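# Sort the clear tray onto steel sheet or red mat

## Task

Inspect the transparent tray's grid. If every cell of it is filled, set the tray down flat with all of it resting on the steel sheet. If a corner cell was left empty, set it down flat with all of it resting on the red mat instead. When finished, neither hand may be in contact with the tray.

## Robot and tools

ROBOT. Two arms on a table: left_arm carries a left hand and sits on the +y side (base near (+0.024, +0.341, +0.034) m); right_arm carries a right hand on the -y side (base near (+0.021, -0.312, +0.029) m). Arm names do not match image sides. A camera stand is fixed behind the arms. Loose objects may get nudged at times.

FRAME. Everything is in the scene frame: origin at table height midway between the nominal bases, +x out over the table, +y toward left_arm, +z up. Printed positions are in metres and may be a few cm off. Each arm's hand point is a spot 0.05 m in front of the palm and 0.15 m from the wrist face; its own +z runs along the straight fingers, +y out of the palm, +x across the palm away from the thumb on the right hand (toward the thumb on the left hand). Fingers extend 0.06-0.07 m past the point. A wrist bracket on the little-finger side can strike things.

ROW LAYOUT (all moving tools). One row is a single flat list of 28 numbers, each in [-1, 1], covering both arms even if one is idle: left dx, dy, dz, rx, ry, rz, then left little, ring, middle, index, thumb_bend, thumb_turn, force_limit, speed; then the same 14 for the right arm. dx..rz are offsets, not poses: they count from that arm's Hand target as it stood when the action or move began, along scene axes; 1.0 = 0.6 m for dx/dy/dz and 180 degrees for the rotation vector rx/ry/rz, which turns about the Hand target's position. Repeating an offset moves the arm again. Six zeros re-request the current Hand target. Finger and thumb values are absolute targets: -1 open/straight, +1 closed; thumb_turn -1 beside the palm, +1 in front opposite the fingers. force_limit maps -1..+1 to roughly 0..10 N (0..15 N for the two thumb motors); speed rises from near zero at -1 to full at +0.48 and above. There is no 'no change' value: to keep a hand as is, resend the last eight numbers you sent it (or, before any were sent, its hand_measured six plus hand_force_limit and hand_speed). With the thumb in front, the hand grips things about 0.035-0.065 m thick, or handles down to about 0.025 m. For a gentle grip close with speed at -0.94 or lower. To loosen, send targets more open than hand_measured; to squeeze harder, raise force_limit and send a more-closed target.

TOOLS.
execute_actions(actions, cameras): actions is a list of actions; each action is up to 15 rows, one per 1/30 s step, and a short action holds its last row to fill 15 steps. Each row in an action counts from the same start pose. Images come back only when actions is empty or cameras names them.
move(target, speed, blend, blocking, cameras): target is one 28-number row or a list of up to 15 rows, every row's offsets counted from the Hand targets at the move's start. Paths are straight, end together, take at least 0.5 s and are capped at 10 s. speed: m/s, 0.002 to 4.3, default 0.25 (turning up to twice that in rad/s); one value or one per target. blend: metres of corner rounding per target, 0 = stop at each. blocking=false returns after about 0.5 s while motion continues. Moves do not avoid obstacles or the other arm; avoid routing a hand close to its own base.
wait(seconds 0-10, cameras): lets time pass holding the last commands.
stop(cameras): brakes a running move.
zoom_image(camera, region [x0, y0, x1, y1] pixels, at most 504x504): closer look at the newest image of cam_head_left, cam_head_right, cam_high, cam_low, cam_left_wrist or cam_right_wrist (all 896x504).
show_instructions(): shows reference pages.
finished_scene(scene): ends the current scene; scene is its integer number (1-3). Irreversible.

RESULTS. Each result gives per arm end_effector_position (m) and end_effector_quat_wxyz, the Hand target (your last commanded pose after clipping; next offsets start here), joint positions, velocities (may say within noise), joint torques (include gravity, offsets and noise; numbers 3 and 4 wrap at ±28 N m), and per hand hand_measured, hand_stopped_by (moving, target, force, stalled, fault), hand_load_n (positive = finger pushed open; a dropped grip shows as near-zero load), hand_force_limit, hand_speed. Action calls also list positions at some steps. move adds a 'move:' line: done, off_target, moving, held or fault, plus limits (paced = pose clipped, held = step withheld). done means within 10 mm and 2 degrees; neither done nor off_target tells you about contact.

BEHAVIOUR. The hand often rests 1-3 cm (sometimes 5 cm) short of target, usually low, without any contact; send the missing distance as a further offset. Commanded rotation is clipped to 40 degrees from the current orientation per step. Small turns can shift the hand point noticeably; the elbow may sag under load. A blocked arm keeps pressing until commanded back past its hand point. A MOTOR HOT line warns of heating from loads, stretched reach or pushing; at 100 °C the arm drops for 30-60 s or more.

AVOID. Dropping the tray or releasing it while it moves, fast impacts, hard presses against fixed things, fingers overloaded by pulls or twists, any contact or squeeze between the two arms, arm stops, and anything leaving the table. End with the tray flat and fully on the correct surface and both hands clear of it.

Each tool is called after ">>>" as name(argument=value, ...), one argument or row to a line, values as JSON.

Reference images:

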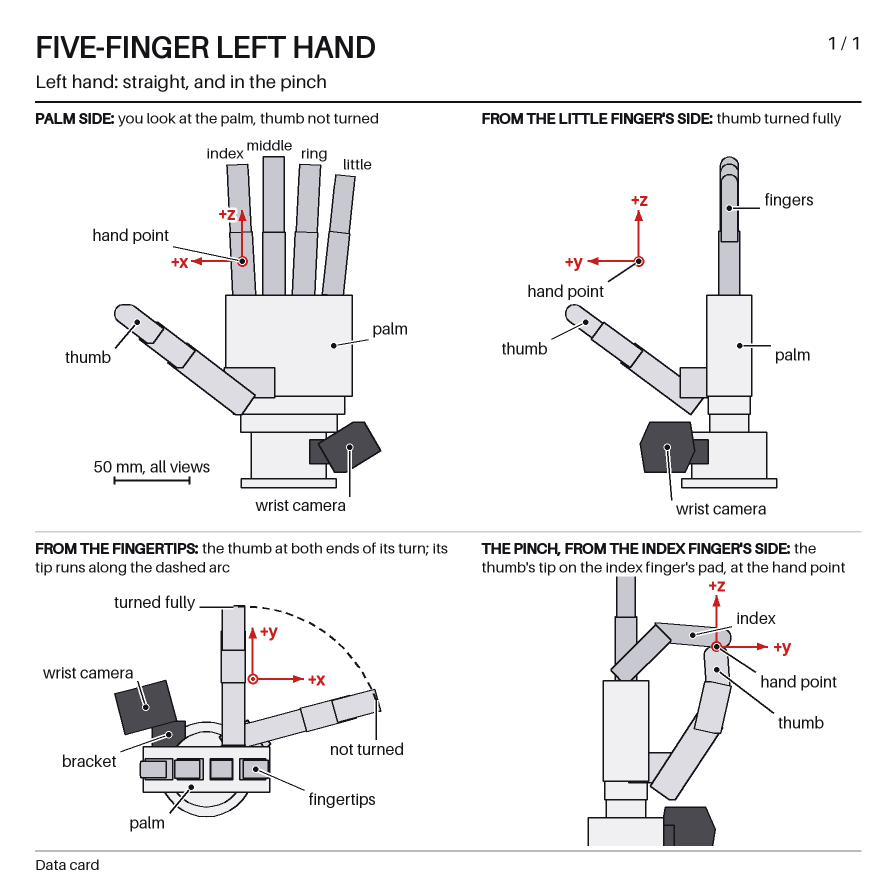

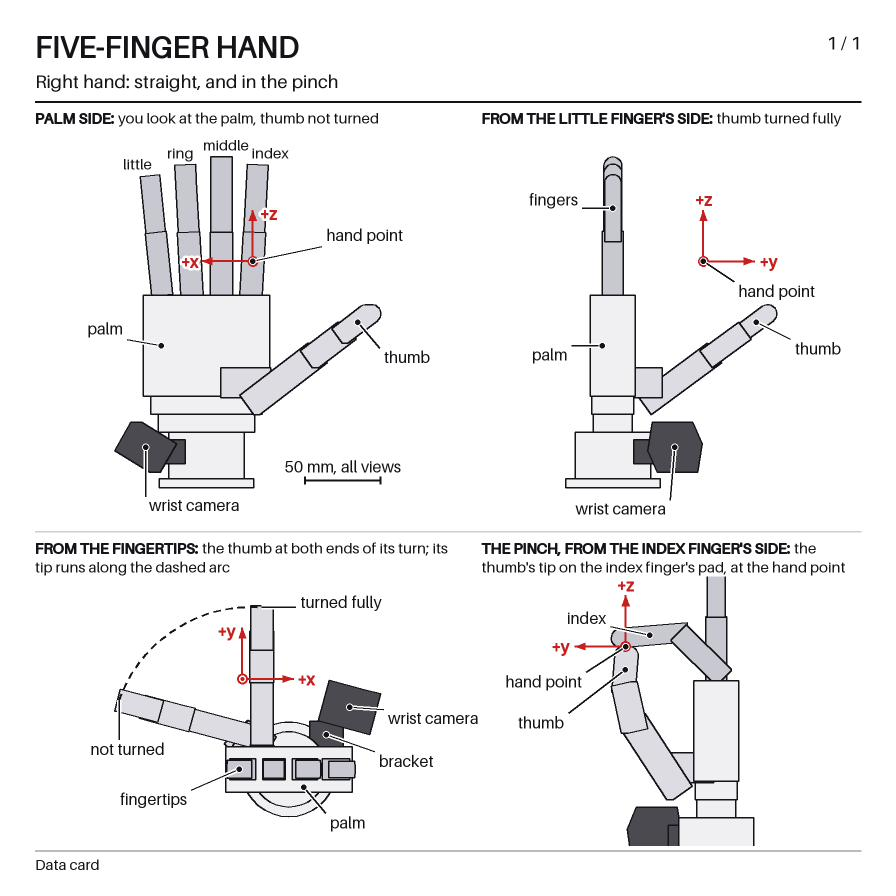

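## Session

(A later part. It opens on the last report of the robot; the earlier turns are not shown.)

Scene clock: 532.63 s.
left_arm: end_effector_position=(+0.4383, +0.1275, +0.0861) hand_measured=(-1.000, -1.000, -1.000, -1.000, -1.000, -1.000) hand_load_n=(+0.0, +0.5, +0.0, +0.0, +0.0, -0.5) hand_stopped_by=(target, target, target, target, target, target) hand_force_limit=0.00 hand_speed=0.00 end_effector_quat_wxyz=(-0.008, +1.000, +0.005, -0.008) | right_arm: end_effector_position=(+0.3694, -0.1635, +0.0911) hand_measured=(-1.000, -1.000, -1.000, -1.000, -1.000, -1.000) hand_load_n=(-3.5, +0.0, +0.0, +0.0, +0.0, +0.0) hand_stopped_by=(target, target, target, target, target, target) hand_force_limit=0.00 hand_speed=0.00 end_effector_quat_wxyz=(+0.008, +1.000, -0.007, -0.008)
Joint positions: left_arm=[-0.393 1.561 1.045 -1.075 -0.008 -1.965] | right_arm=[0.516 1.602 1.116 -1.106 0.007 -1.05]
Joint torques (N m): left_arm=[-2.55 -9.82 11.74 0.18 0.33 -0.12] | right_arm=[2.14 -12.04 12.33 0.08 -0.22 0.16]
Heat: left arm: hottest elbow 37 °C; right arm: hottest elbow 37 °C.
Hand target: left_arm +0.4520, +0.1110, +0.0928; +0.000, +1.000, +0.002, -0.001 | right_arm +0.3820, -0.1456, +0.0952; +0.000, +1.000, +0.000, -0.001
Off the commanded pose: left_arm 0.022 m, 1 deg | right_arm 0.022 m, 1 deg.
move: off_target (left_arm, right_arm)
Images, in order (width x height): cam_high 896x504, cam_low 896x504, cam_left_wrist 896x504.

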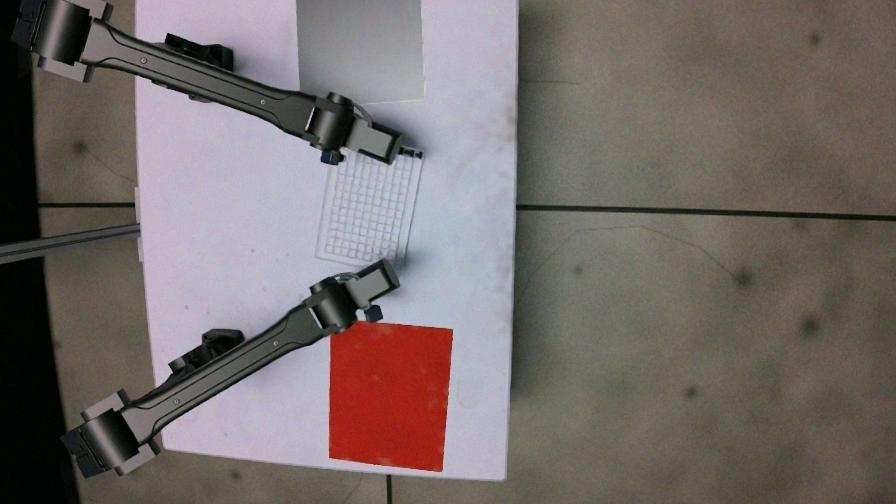

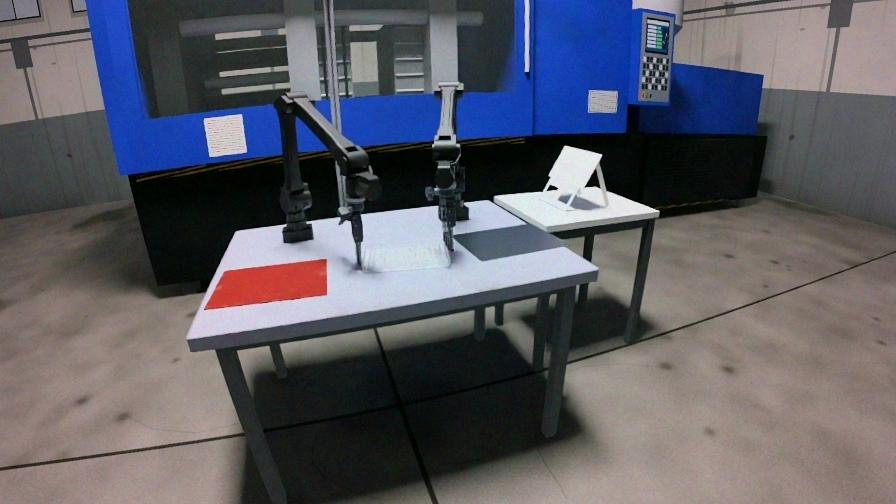

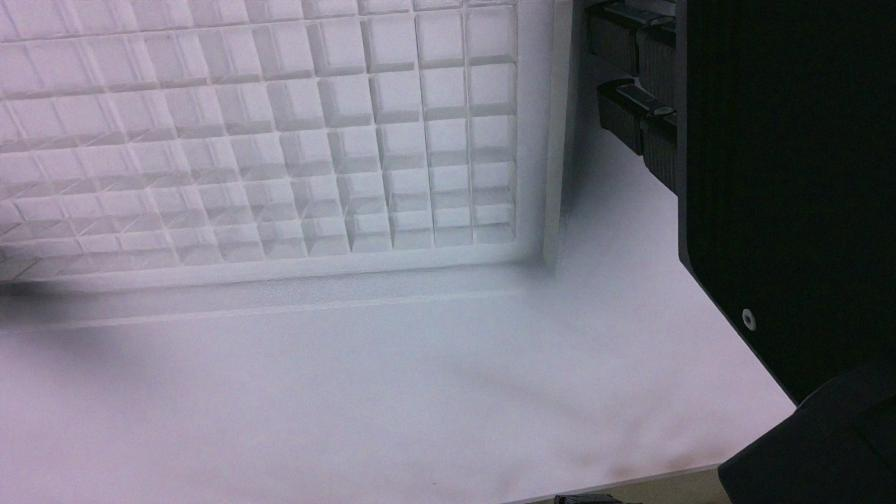

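>>> move(
  target=[
    [0.0,-0.05,0.0,0,0,0.0,-1,-1,-1,-1,-1,-1,0,0,0.0,0.05,0,0,0,0,-1,-1,-1,-1,-1,-1,0,0],
    [0.0,-0.05,0.08,0,0,0.0,-1,-1,-1,-1,-1,-1,0,0,0.0,0.05,0.08,0,0,0,-1,-1,-1,-1,-1,-1,0,0],
  ],
  speed=0.1,
  cameras=["cam_high","cam_left_wrist","cam_low"],
)

>>> zoom_image(
  camera="cam_high",
  region=[280, 80, 460, 300],
)

>>> zoom_image(
  camera="cam_low",
  region=[320, 200, 480, 290],
)

Scene clock: 548.43 s.
left_arm: end_effector_position=(+0.4366, +0.0901, +0.1216) hand_measured=(-1.000, -1.000, -1.000, -1.000, -1.000, -1.000) hand_load_n=(+0.0, +0.0, +0.0, +0.0, +0.0, +0.0) hand_stopped_by=(target, target, target, target, target, target) hand_force_limit=0.00 hand_speed=0.00 end_effector_quat_wxyz=(-0.009, +1.000, +0.000, -0.019) | right_arm: end_effector_position=(+0.3698, -0.1228, +0.1278) hand_measured=(-1.000, -1.000, -1.000, -1.000, -1.000, -1.000) hand_load_n=(+0.0, +0.0, +0.0, +0.0, +0.0, +0.0) hand_stopped_by=(target, target, target, target, target, target) hand_force_limit=0.00 hand_speed=0.00 end_effector_quat_wxyz=(+0.011, +1.000, -0.007, -0.016)
Joint positions: left_arm=[-0.47 1.565 1.156 -1.202 0.001 -2.032] | right_arm=[0.591 1.625 1.247 -1.232 0 -0.975]
Joint torques (N m): left_arm=[-1.73 -12.63 12.23 -0.23 -0.05 -0.1] | right_arm=[0.73 -16.67 12.21 -0.16 0.09 -0.04]
Heat: left arm: hottest elbow 37 °C; right arm: hottest elbow 39 °C.
Hand target: left_arm +0.4520, +0.0809, +0.1410; +0.000, +1.000, +0.002, +0.000 | right_arm +0.3819, -0.1156, +0.1432; +0.000, +1.000, +0.000, -0.001
Off the commanded pose: left_arm 0.026 m, 2 deg | right_arm 0.021 m, 2 deg.
move: off_target (left_arm, right_arm)
Images, in order (width x height): cam_high 896x504, cam_low 896x504, cam_left_wrist 896x504.

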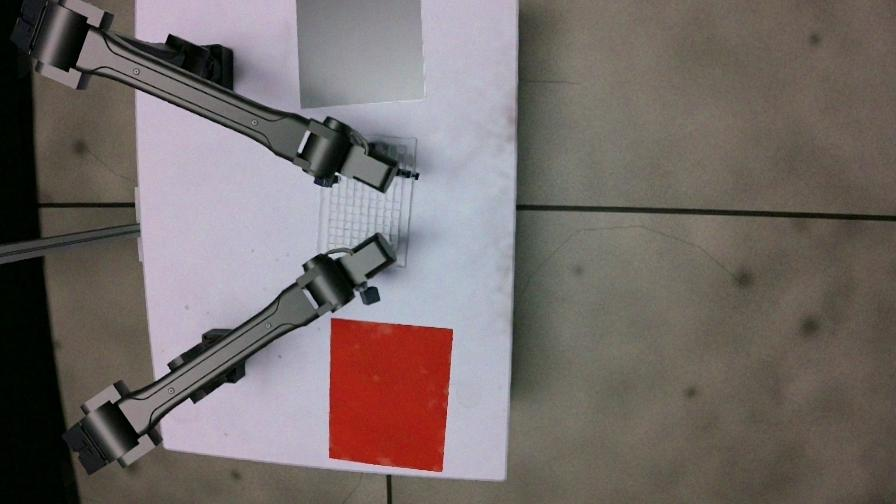

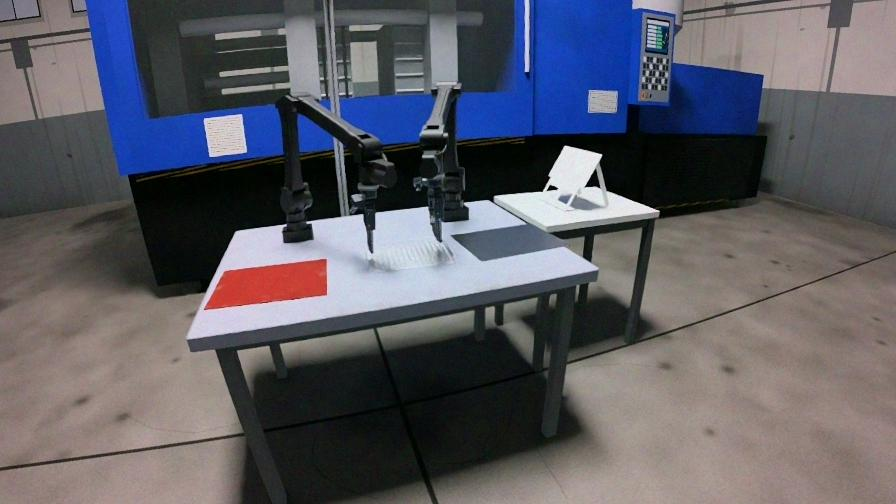

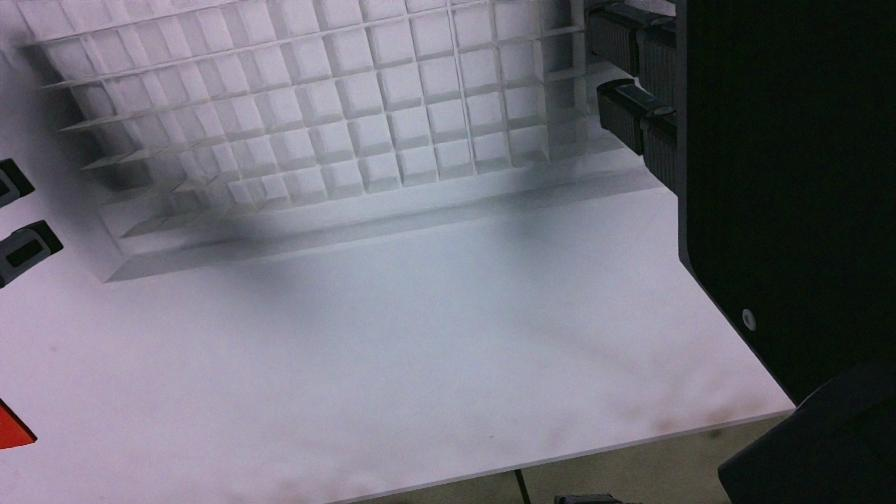

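Scaled by 2.291 from the camera's 896x504 image, which has a finer 1280x720 frame.

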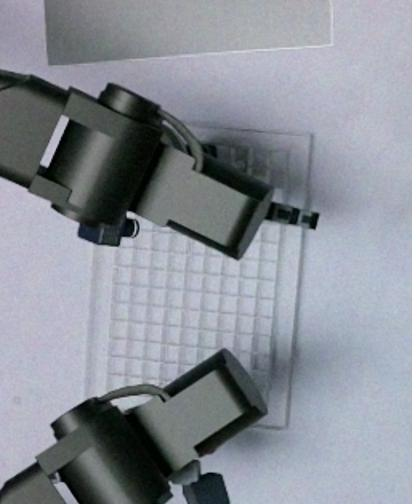

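Scaled by 3.150 from the camera's 896x504 image, which has a finer 1280x720 frame.

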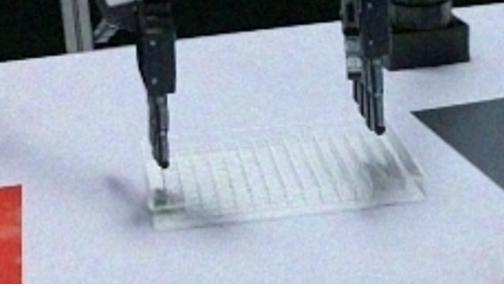

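>>> move(
  target=[
    [0.0,0.0,0.03,0,0,0.0,-1,-1,-1,-1,-1,-1,0,0,0.0,0.0,0.03,0,0,0,-1,-1,-1,-1,-1,-1,0,0],
    [-0.01,0.19,0.03,0,0,0.0,-1,-1,-1,-1,-1,-1,0,0,-0.01,-0.17,0.03,0,0,0,-1,-1,-1,-1,-1,-1,0,0],
    [-0.01,0.19,-0.122,0,0,0.0,-1,-1,-1,-1,-1,-1,0,0,-0.01,-0.17,-0.109,0,0,0,-1,-1,-1,-1,-1,-1,0,0],
  ],
  speed=0.2,
  blend=[0.02,0.02,0],
  cameras=["cam_high","cam_left_wrist","cam_low"],
)

>>> zoom_image(
  camera="cam_high",
  region=[280, 80, 460, 300],
)

>>> zoom_image(
  camera="cam_low",
  region=[320, 200, 480, 290],
)

Scene clock: 583.27 s.
left_arm: end_effector_position=(+0.4464, +0.1916, +0.0748) hand_measured=(-1.000, -1.000, -1.000, -1.000, -1.000, -1.000) hand_load_n=(+0.0, +0.0, +0.0, +0.0, +0.0, +0.0) hand_stopped_by=(target, target, target, target, target, target) hand_force_limit=0.00 hand_speed=0.00 end_effector_quat_wxyz=(+0.000, +1.000, +0.002, +0.004) | right_arm: end_effector_position=(+0.3731, -0.2158, +0.0844) hand_measured=(-1.000, -1.000, -1.000, -1.000, -1.000, -1.000) hand_load_n=(+0.0, +0.0, +0.0, +0.0, +0.0, +0.0) hand_stopped_by=(target, target, target, target, target, target) hand_force_limit=0.00 hand_speed=0.00 end_effector_quat_wxyz=(-0.001, +1.000, -0.005, +0.002)
Joint positions: left_arm=[-0.232 1.535 0.974 -1.002 -0.002 -1.798] | right_arm=[0.398 1.546 1.033 -1.055 0 -1.173]
Joint torques (N m): left_arm=[-0.62 -10.11 7.41 0.57 0.05 0.05] | right_arm=[0.26 -12.28 7.98 0.61 0.06 -0.04]
Heat: left arm: hottest elbow 41 °C; right arm: hottest elbow 41 °C.
Hand target: left_arm +0.4459, +0.1950, +0.0677; +0.000, +1.000, +0.002, -0.001 | right_arm +0.3761, -0.2176, +0.0779; +0.000, +1.000, +0.000, -0.001
Off the commanded pose: left_arm 0.008 m, 1 deg | right_arm 0.007 m, 1 deg.
move: done; blend cut to 0.009 m at target 1
Images, in order (width x height): cam_high 896x504, cam_low 896x504, cam_left_wrist 896x504.

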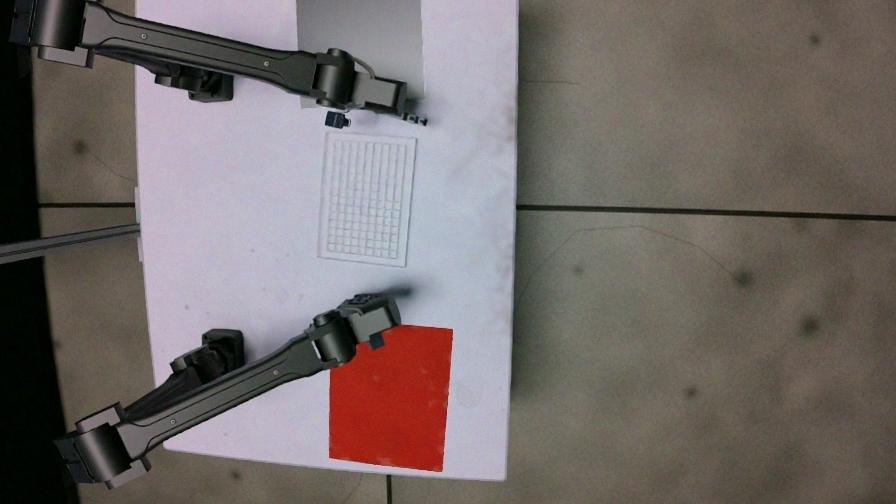

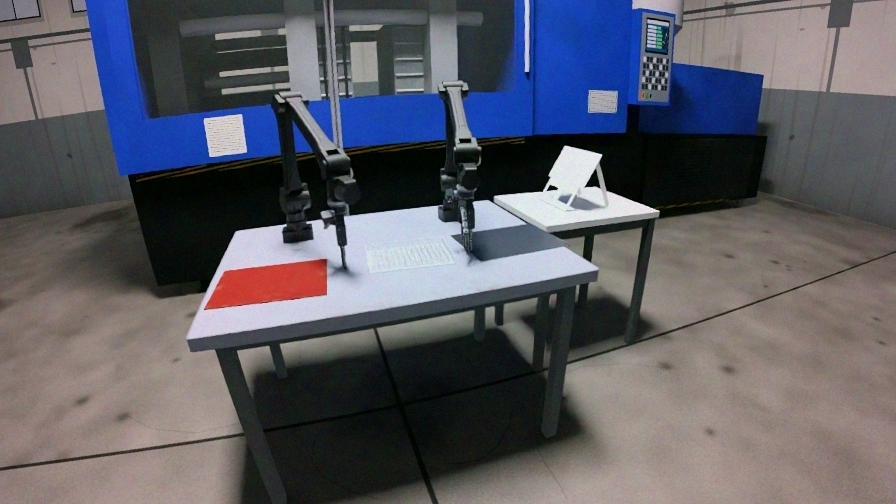

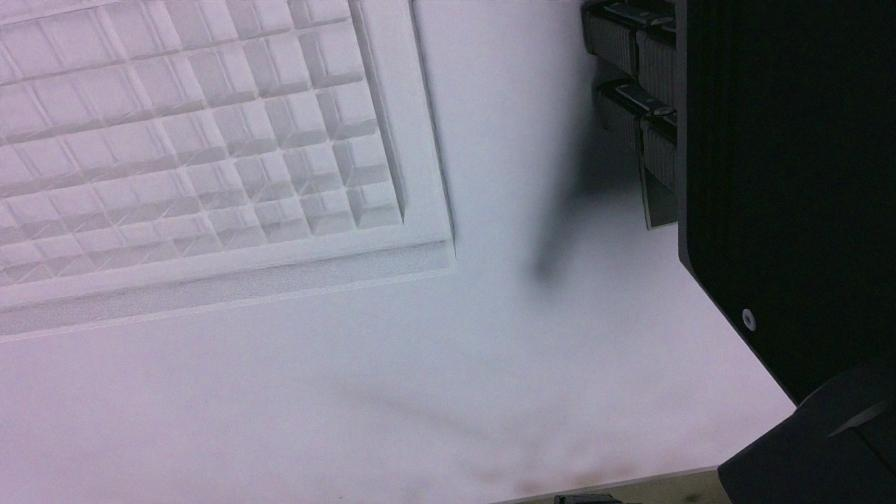

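Scaled by 2.291 from the camera's 896x504 image, which has a finer 1280x720 frame.

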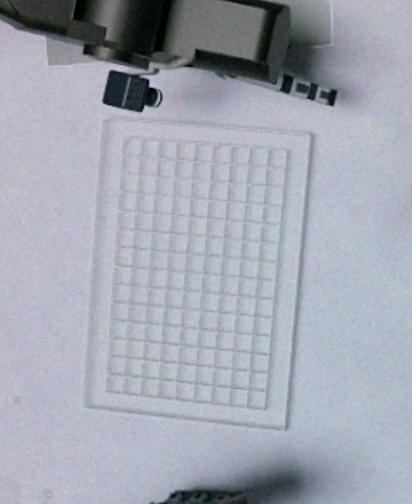

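Scaled by 3.150 from the camera's 896x504 image, which has a finer 1280x720 frame.

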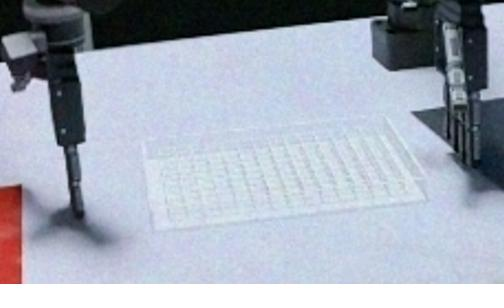

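>>> move(
  target=[
    [0.0,-0.175,0.0,0,0,0.0,-1,-1,-1,-1,-1,-1,0,0,0.0,0.12,0,0,0,0,-1,-1,-1,-1,-1,-1,0,0],
  ],
  speed=0.12,
  cameras=["cam_high","cam_left_wrist","cam_low"],
)

>>> zoom_image(
  camera="cam_low",
  region=[320, 200, 480, 290],
)

Scene clock: 593.30 s.
left_arm: end_effector_position=(+0.4342, +0.1181, +0.0662) hand_measured=(-1.000, -1.000, -1.000, -1.000, -1.000, -1.000) hand_load_n=(+0.5, +0.0, +0.0, +0.0, -0.5, +0.0) hand_stopped_by=(target, target, target, target, target, target) hand_force_limit=0.00 hand_speed=0.00 end_effector_quat_wxyz=(-0.017, +1.000, +0.005, -0.004) | right_arm: end_effector_position=(+0.3674, -0.1663, +0.0832) hand_measured=(-1.000, -1.000, -1.000, -1.000, -1.000, -1.000) hand_load_n=(-4.5, +0.0, -1.5, +0.0, +0.0, +0.0) hand_stopped_by=(target, target, target, target, target, target) hand_force_limit=0.00 hand_speed=0.00 end_effector_quat_wxyz=(+0.010, +1.000, -0.012, +0.002)
Joint positions: left_arm=[-0.427 1.588 1.02 -1.023 -0.027 -1.999] | right_arm=[0.516 1.596 1.086 -1.068 0.019 -1.039]
Joint torques (N m): left_arm=[-4.13 -8.94 11.6 0.77 1.15 -0.25] | right_arm=[2.84 -10.99 11.41 0.49 -0.6 0.11]
Heat: left arm: hottest elbow 39 °C; right arm: hottest elbow 41 °C.
Hand target: left_arm +0.4459, +0.0900, +0.0679; +0.000, +1.000, +0.002, +0.000 | right_arm +0.3759, -0.1456, +0.0777; +0.000, +1.000, +0.000, -0.002
Off the commanded pose: left_arm 0.030 m, 2 deg | right_arm 0.023 m, 2 deg.
move: off_target (left_arm, right_arm)
Images, in order (width x height): cam_high 896x504, cam_low 896x504, cam_left_wrist 896x504.

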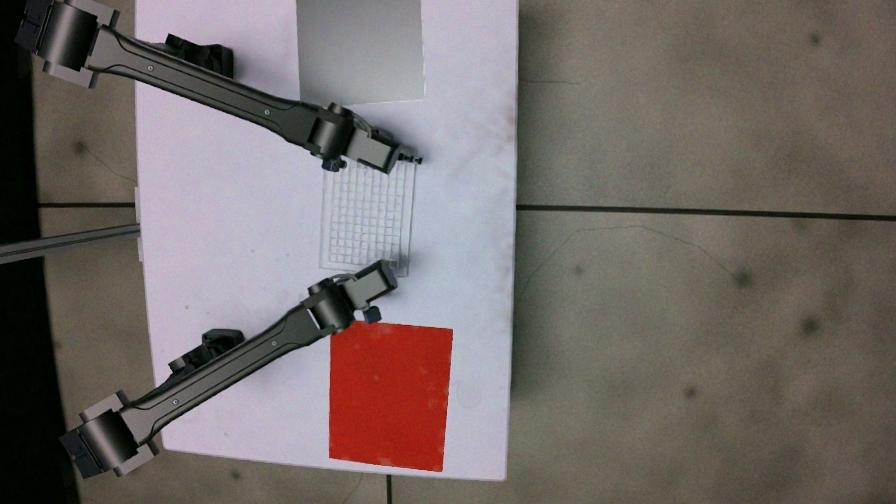

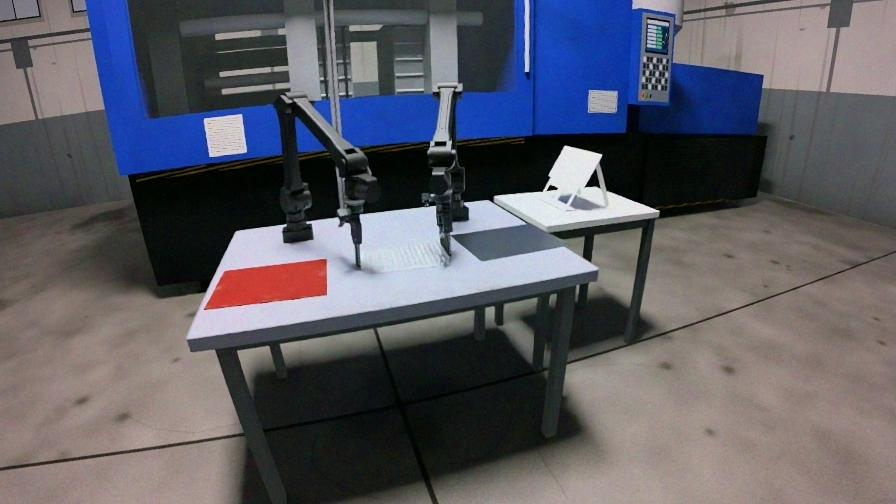

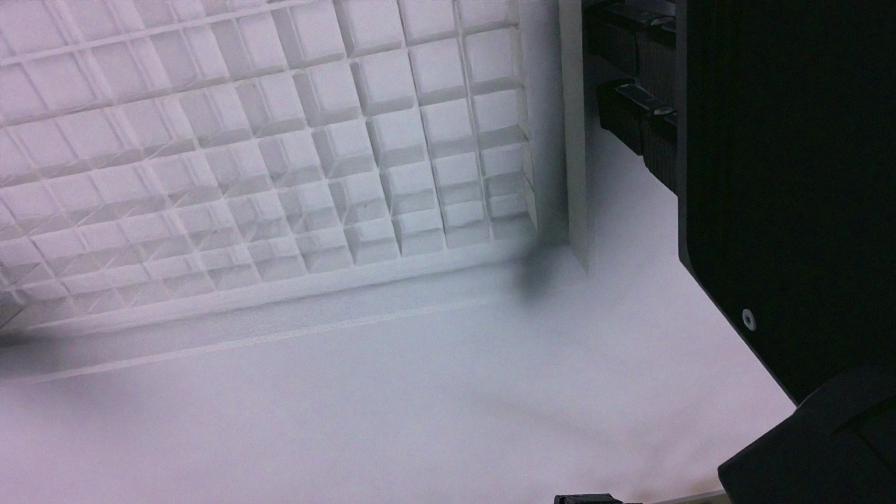

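Scaled by 3.150 from the camera's 896x504 image, which has a finer 1280x720 frame.

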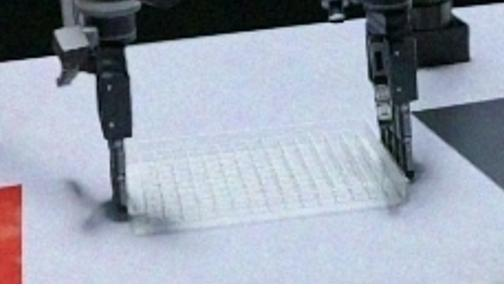

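>>> move(
  target=[
    [0.0,-0.02,0.07,0,0,0.0,-1,-1,-1,-1,-1,-1,0,0,0.0,0.02,0.07,0,0,0,-1,-1,-1,-1,-1,-1,0,0],
  ],
  speed=0.1,
  cameras=["cam_high","cam_left_wrist","cam_low"],
)

>>> zoom_image(
  camera="cam_low",
  region=[320, 200, 480, 290],
)

Scene clock: 602.00 s.
left_arm: end_effector_position=(+0.4207, +0.1110, +0.0780) hand_measured=(-1.000, -1.000, -1.000, -1.000, -1.000, -1.000) hand_load_n=(+0.5, +0.5, +0.0, +0.0, -0.5, +0.0) hand_stopped_by=(target, target, target, target, target, target) hand_force_limit=0.00 hand_speed=0.00 end_effector_quat_wxyz=(-0.028, +0.999, +0.005, -0.036) | right_arm: end_effector_position=(+0.3600, -0.1641, +0.1037) hand_measured=(-1.000, -1.000, -1.000, -1.000, -1.000, -1.000) hand_load_n=(+0.0, -4.0, -3.0, +0.0, +0.0, +0.0) hand_stopped_by=(target, target, target, target, target, target) hand_force_limit=0.00 hand_speed=0.00 end_effector_quat_wxyz=(+0.028, +0.999, -0.009, -0.023)
Joint positions: left_arm=[-0.453 1.59 1.065 -1.136 -0.02 -2.026] | right_arm=[0.533 1.6 1.139 -1.177 0.024 -1.029]
Joint torques (N m): left_arm=[-3.96 -13.04 13.67 0.46 0.91 -0.25] | right_arm=[3.25 -14.74 13.86 0.08 -0.85 0.28]
Heat: left arm: hottest elbow 39 °C; right arm: hottest elbow 40 °C.
Hand target: left_arm +0.4459, +0.0780, +0.1098; +0.000, +1.000, +0.002, +0.000 | right_arm +0.3760, -0.1336, +0.1198; +0.000, +1.000, +0.000, -0.001
Off the commanded pose: left_arm 0.052 m, 5 deg | right_arm 0.038 m, 4 deg.
move: off_target (left_arm, right_arm)
Images, in order (width x height): cam_high 896x504, cam_low 896x504, cam_left_wrist 896x504.

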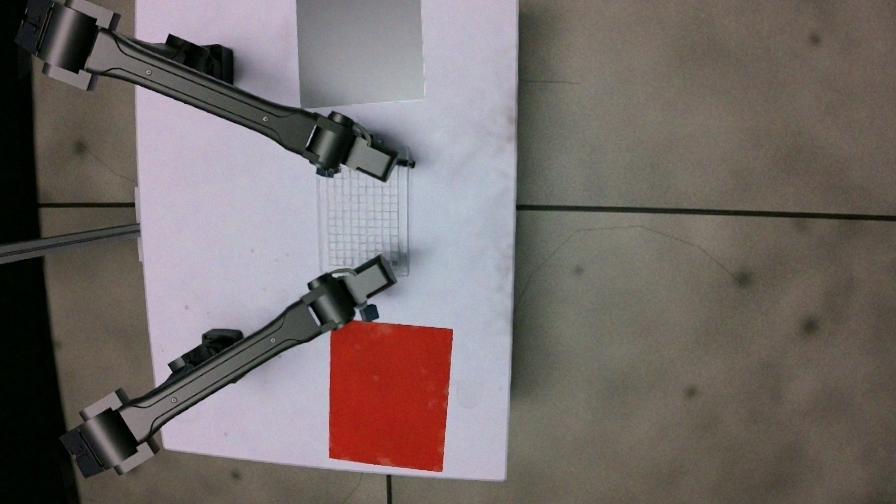

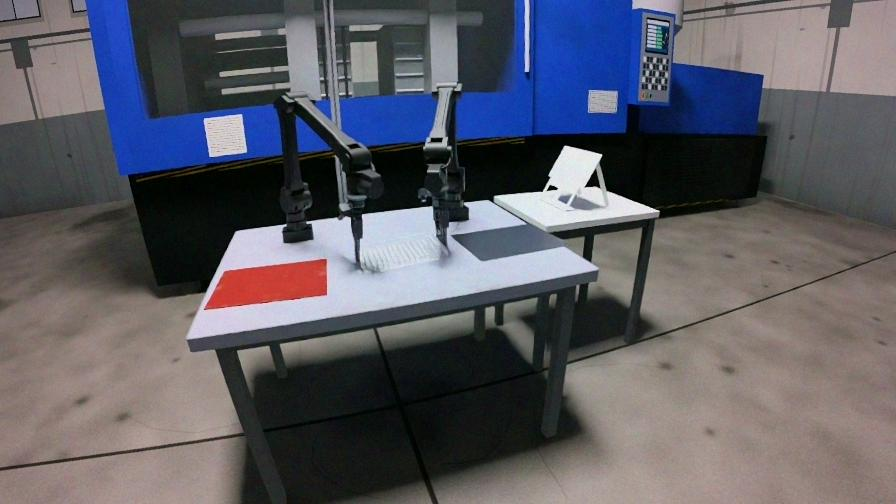

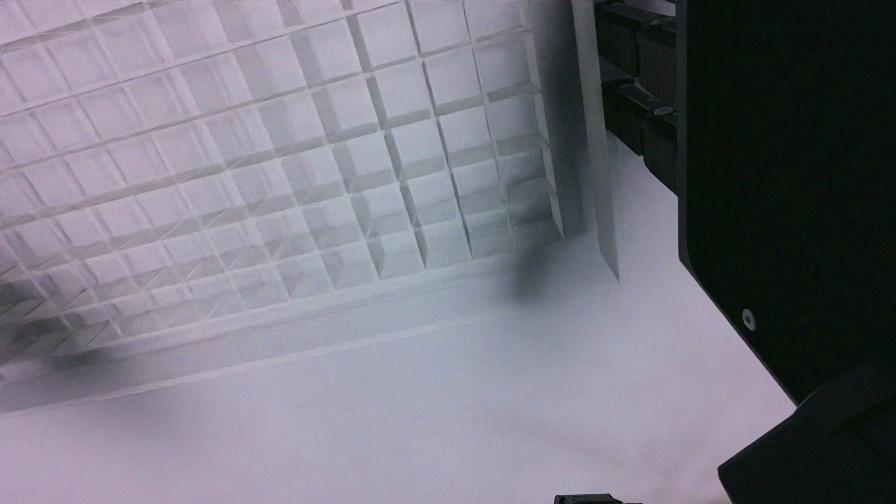

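Scaled by 3.150 from the camera's 896x504 image, which has a finer 1280x720 frame.

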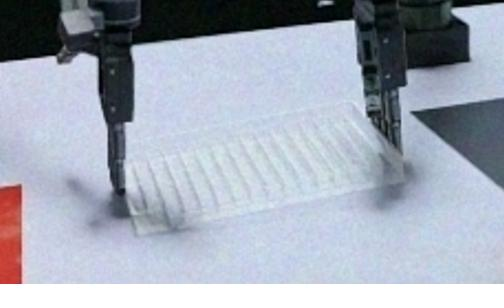

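>>> move(
  target=[
    [0.01,0.0,-0.075,0,0,0.0,-1,-1,-1,-1,-1,-1,0,0,0.0,0.0,-0.08,0,0,0,-1,-1,-1,-1,-1,-1,0,0],
    [0.01,-0.06,-0.075,0,0,0.0,-1,-1,-1,-1,-1,-1,0,0,0.0,0.07,-0.08,0,0,0,-1,-1,-1,-1,-1,-1,0,0],
  ],
  speed=0.1,
  cameras=["cam_high","cam_left_wrist","cam_low"],
)

>>> zoom_image(
  camera="cam_low",
  region=[320, 200, 480, 290],
)

Scene clock: 639.77 s.
left_arm: end_effector_position=(+0.4307, +0.1104, +0.0614) hand_measured=(-1.000, -1.000, -1.000, -1.000, -1.000, -1.000) hand_load_n=(+0.0, +0.5, -3.5, +0.0, +0.0, +0.0) hand_stopped_by=(target, target, target, target, target, target) hand_force_limit=0.00 hand_speed=0.00 end_effector_quat_wxyz=(-0.048, +0.999, +0.000, -0.021) | right_arm: end_effector_position=(+0.3687, -0.1624, +0.0881) hand_measured=(-1.000, -1.000, -1.000, -1.000, -1.000, -1.000) hand_load_n=(+0.0, +0.0, +0.0, -2.5, +0.0, +0.0) hand_stopped_by=(target, target, target, target, target, target) hand_force_limit=0.00 hand_speed=0.00 end_effector_quat_wxyz=(+0.053, +0.999, -0.014, -0.002)
Joint positions: left_arm=[-0.465 1.628 1.066 -1.089 -0.068 -2.031] | right_arm=[0.552 1.636 1.132 -1.125 0.088 -0.997]
Joint torques (N m): left_arm=[-1.49 -12.63 7.75 0.29 0.21 -0.05] | right_arm=[0.73 -15.15 7.86 0.13 -0.18 0.1]
Heat: left arm: hottest elbow 44 °C; right arm: hottest elbow 45 °C.
Hand target: left_arm +0.4311, +0.1090, +0.0616; -0.044, +0.999, +0.002, -0.021 (not the last commanded pose) | right_arm +0.3685, -0.1606, +0.0874; +0.047, +0.999, -0.014, -0.002 (not the last commanded pose)
Off the commanded pose: left_arm 0.072 m, 6 deg | right_arm 0.073 m, 6 deg.
move: held (left_arm, right_arm; a check stopped the path); limits=held
pose unreachable (left arm): on one or more control steps of this call, first in action 0 (counted from 0), this arm could not follow its commanded pose, so it was not sent that pose on those steps. It may still have moved: this result reports where it is.
cause: moving toward the commanded pose would bring a part of the arm too close to another arm (a part of this arm just beyond joint 4 (wrist pitch) and a part of the right arm just beyond its joint 4 (wrist pitch), along the way the arms are being sent, or toward where that arm still pushes).
pose unreachable (right arm): on one or more control steps of this call, first in action 0 (counted from 0), this arm could not follow its commanded pose, so it was not sent that pose on those steps. It may still have moved: this result reports where it is.
cause: moving toward the commanded pose would bring a part of the arm too close to another arm (a part of this arm just beyond joint 4 (wrist pitch) and a part of the left arm just beyond its joint 4 (wrist pitch), along the way the arms are being sent, or toward where that arm still pushes).
Images, in order (width x height): cam_high 896x504, cam_low 896x504, cam_left_wrist 896x504.

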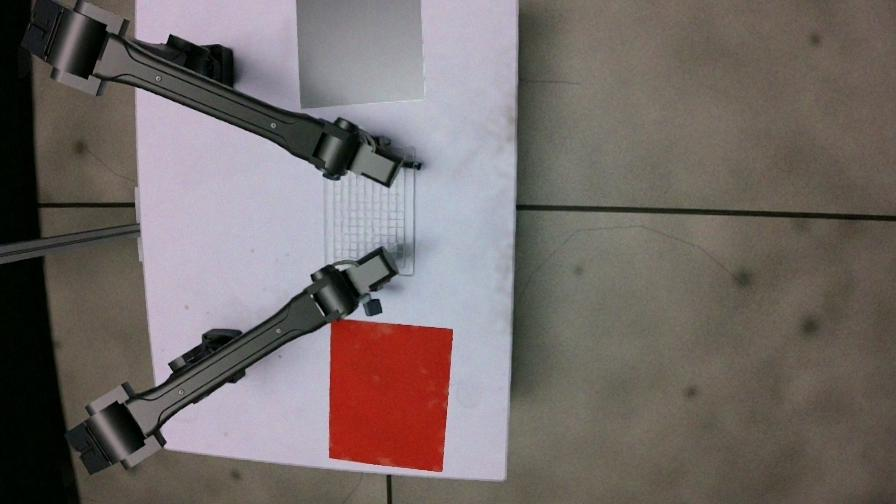

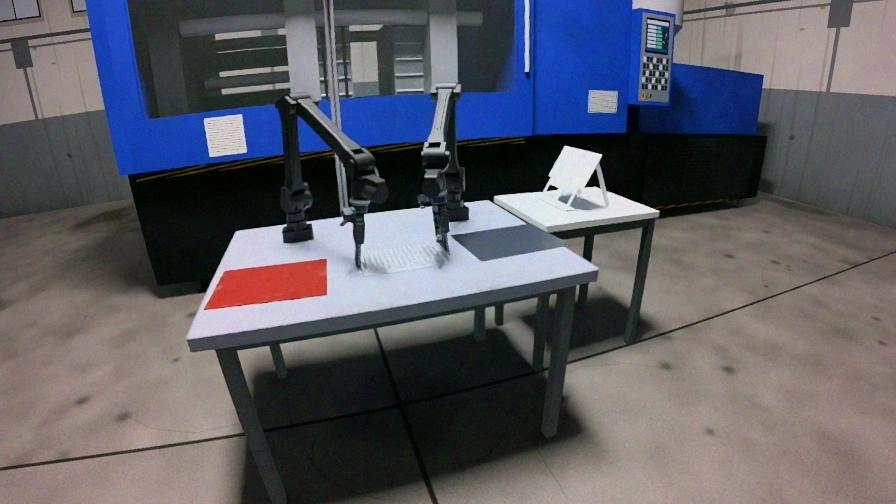

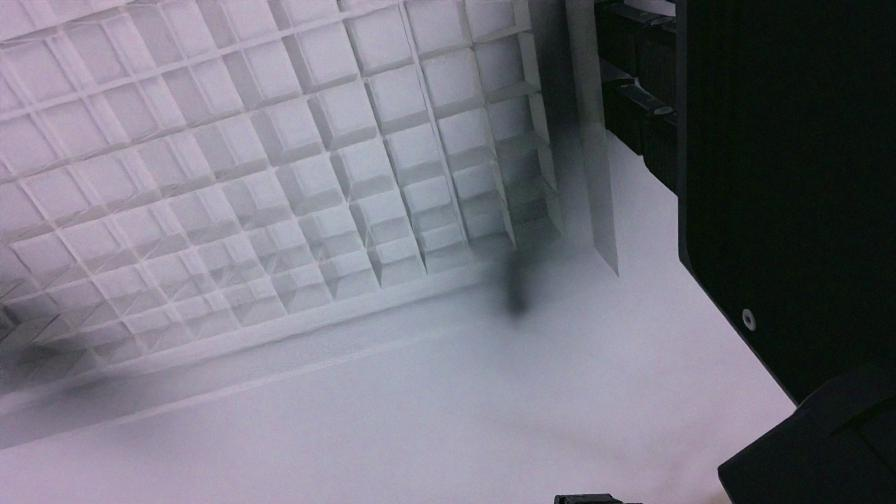

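Scaled by 3.150 from the camera's 896x504 image, which has a finer 1280x720 frame.

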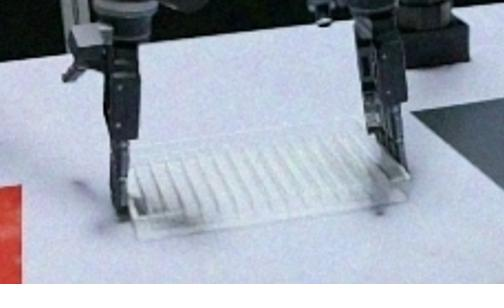

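>>> move(
  target=[
    [0.0,0.13,0.05,0,0,0.0,-1,-1,-1,-1,-1,-1,0,0,0.0,-0.1,0.02,0,0,0,-1,-1,-1,-1,-1,-1,0,0],
    [0.015,0.11,0.05,-0.138,-0.0134,0.001,-1,-1,-1,-1,-1,-1,0,0,0.0,-0.095,-0.035,0.1397,-0.0028,0.0085,-1,-1,-1,-1,-1,-1,0,0],
  ],
  speed=0.12,
  cameras=["cam_high","cam_left_wrist","cam_low"],
)

>>> zoom_image(
  camera="cam_low",
  region=[320, 200, 480, 290],
)

>>> zoom_image(
  camera="cam_high",
  region=[280, 80, 460, 300],
)

Scene clock: 807.77 s.
left_arm: end_effector_position=(+0.4420, +0.1706, +0.0983) hand_measured=(-1.000, -1.000, -1.000, -1.000, -1.000, -1.000) hand_load_n=(+0.0, +0.0, +0.0, +0.0, +0.0, +0.0) hand_stopped_by=(target, target, target, target, target, target) hand_force_limit=0.00 hand_speed=0.00 end_effector_quat_wxyz=(+0.171, +0.985, -0.002, +0.003) | right_arm: end_effector_position=(+0.3648, -0.2160, +0.0634) hand_measured=(-1.000, -1.000, -1.000, -1.000, -1.000, -1.000) hand_load_n=(+0.0, +0.0, +0.0, +0.0, -0.5, +0.0) hand_stopped_by=(target, target, target, target, target, target) hand_force_limit=0.00 hand_speed=0.00 end_effector_quat_wxyz=(-0.167, +0.986, -0.006, -0.012)
Joint positions: left_arm=[-0.131 1.515 0.926 -0.932 0.341 -1.698] | right_arm=[0.241 1.498 0.938 -0.954 -0.332 -1.318]
Joint torques (N m): left_arm=[-0.56 -10.11 6.9 0.83 0.36 0.05] | right_arm=[0.09 -13.63 7.38 0.77 -0.27 -0.06]
Heat: left arm: hottest shoulder 34 °C; right arm: hottest elbow 36 °C.
Hand target: left_arm +0.4399, +0.1750, +0.0915; +0.172, +0.985, +0.000, +0.000 | right_arm +0.3685, -0.2177, +0.0663; -0.171, +0.985, +0.000, +0.000
Off the commanded pose: left_arm 0.008 m, 0 deg | right_arm 0.005 m, 2 deg.
move: done
Images, in order (width x height): cam_high 896x504, cam_low 896x504, cam_left_wrist 896x504.

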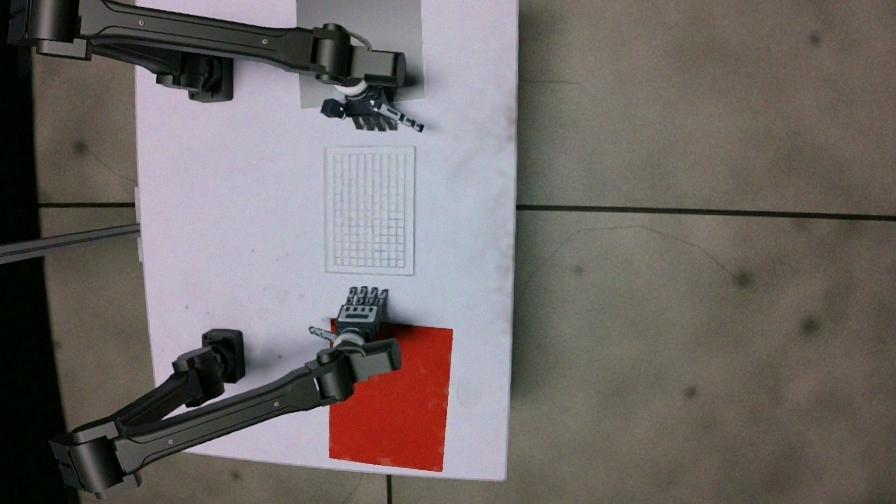

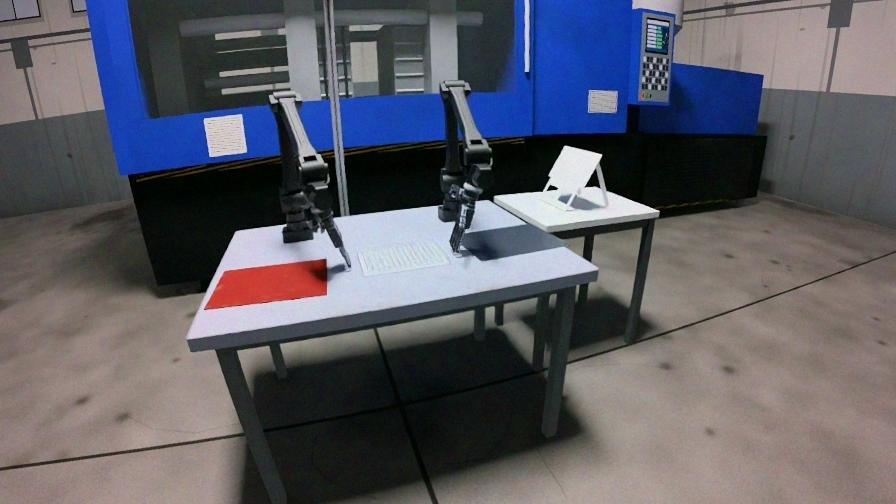

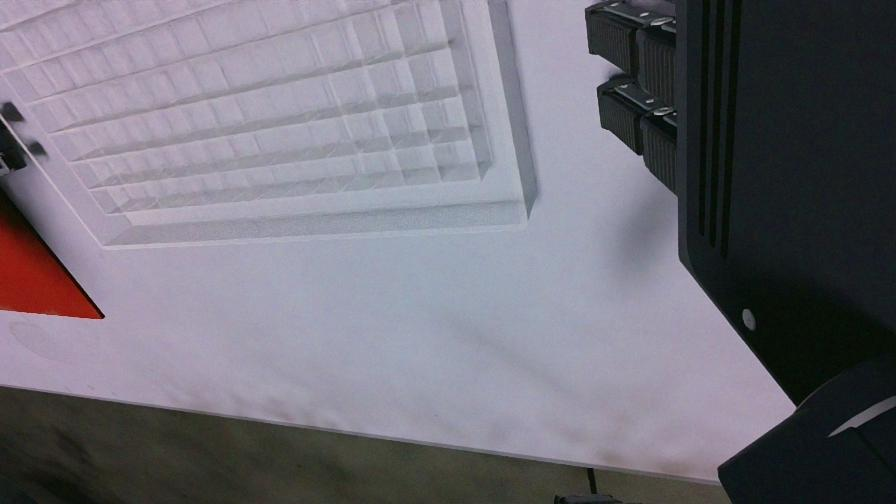

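Scaled by 3.150 from the camera's 896x504 image, which has a finer 1280x720 frame.

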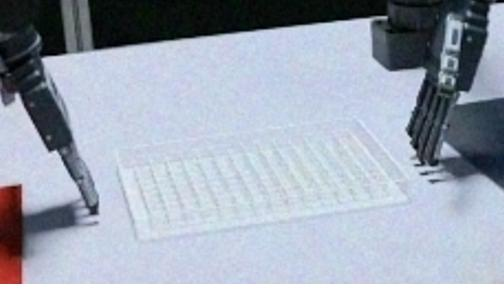

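Scaled by 2.291 from the camera's 896x504 image, which has a finer 1280x720 frame.

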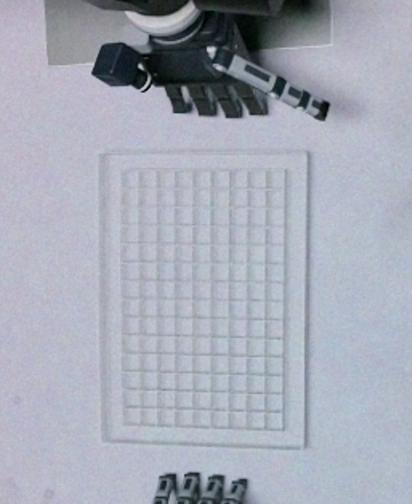

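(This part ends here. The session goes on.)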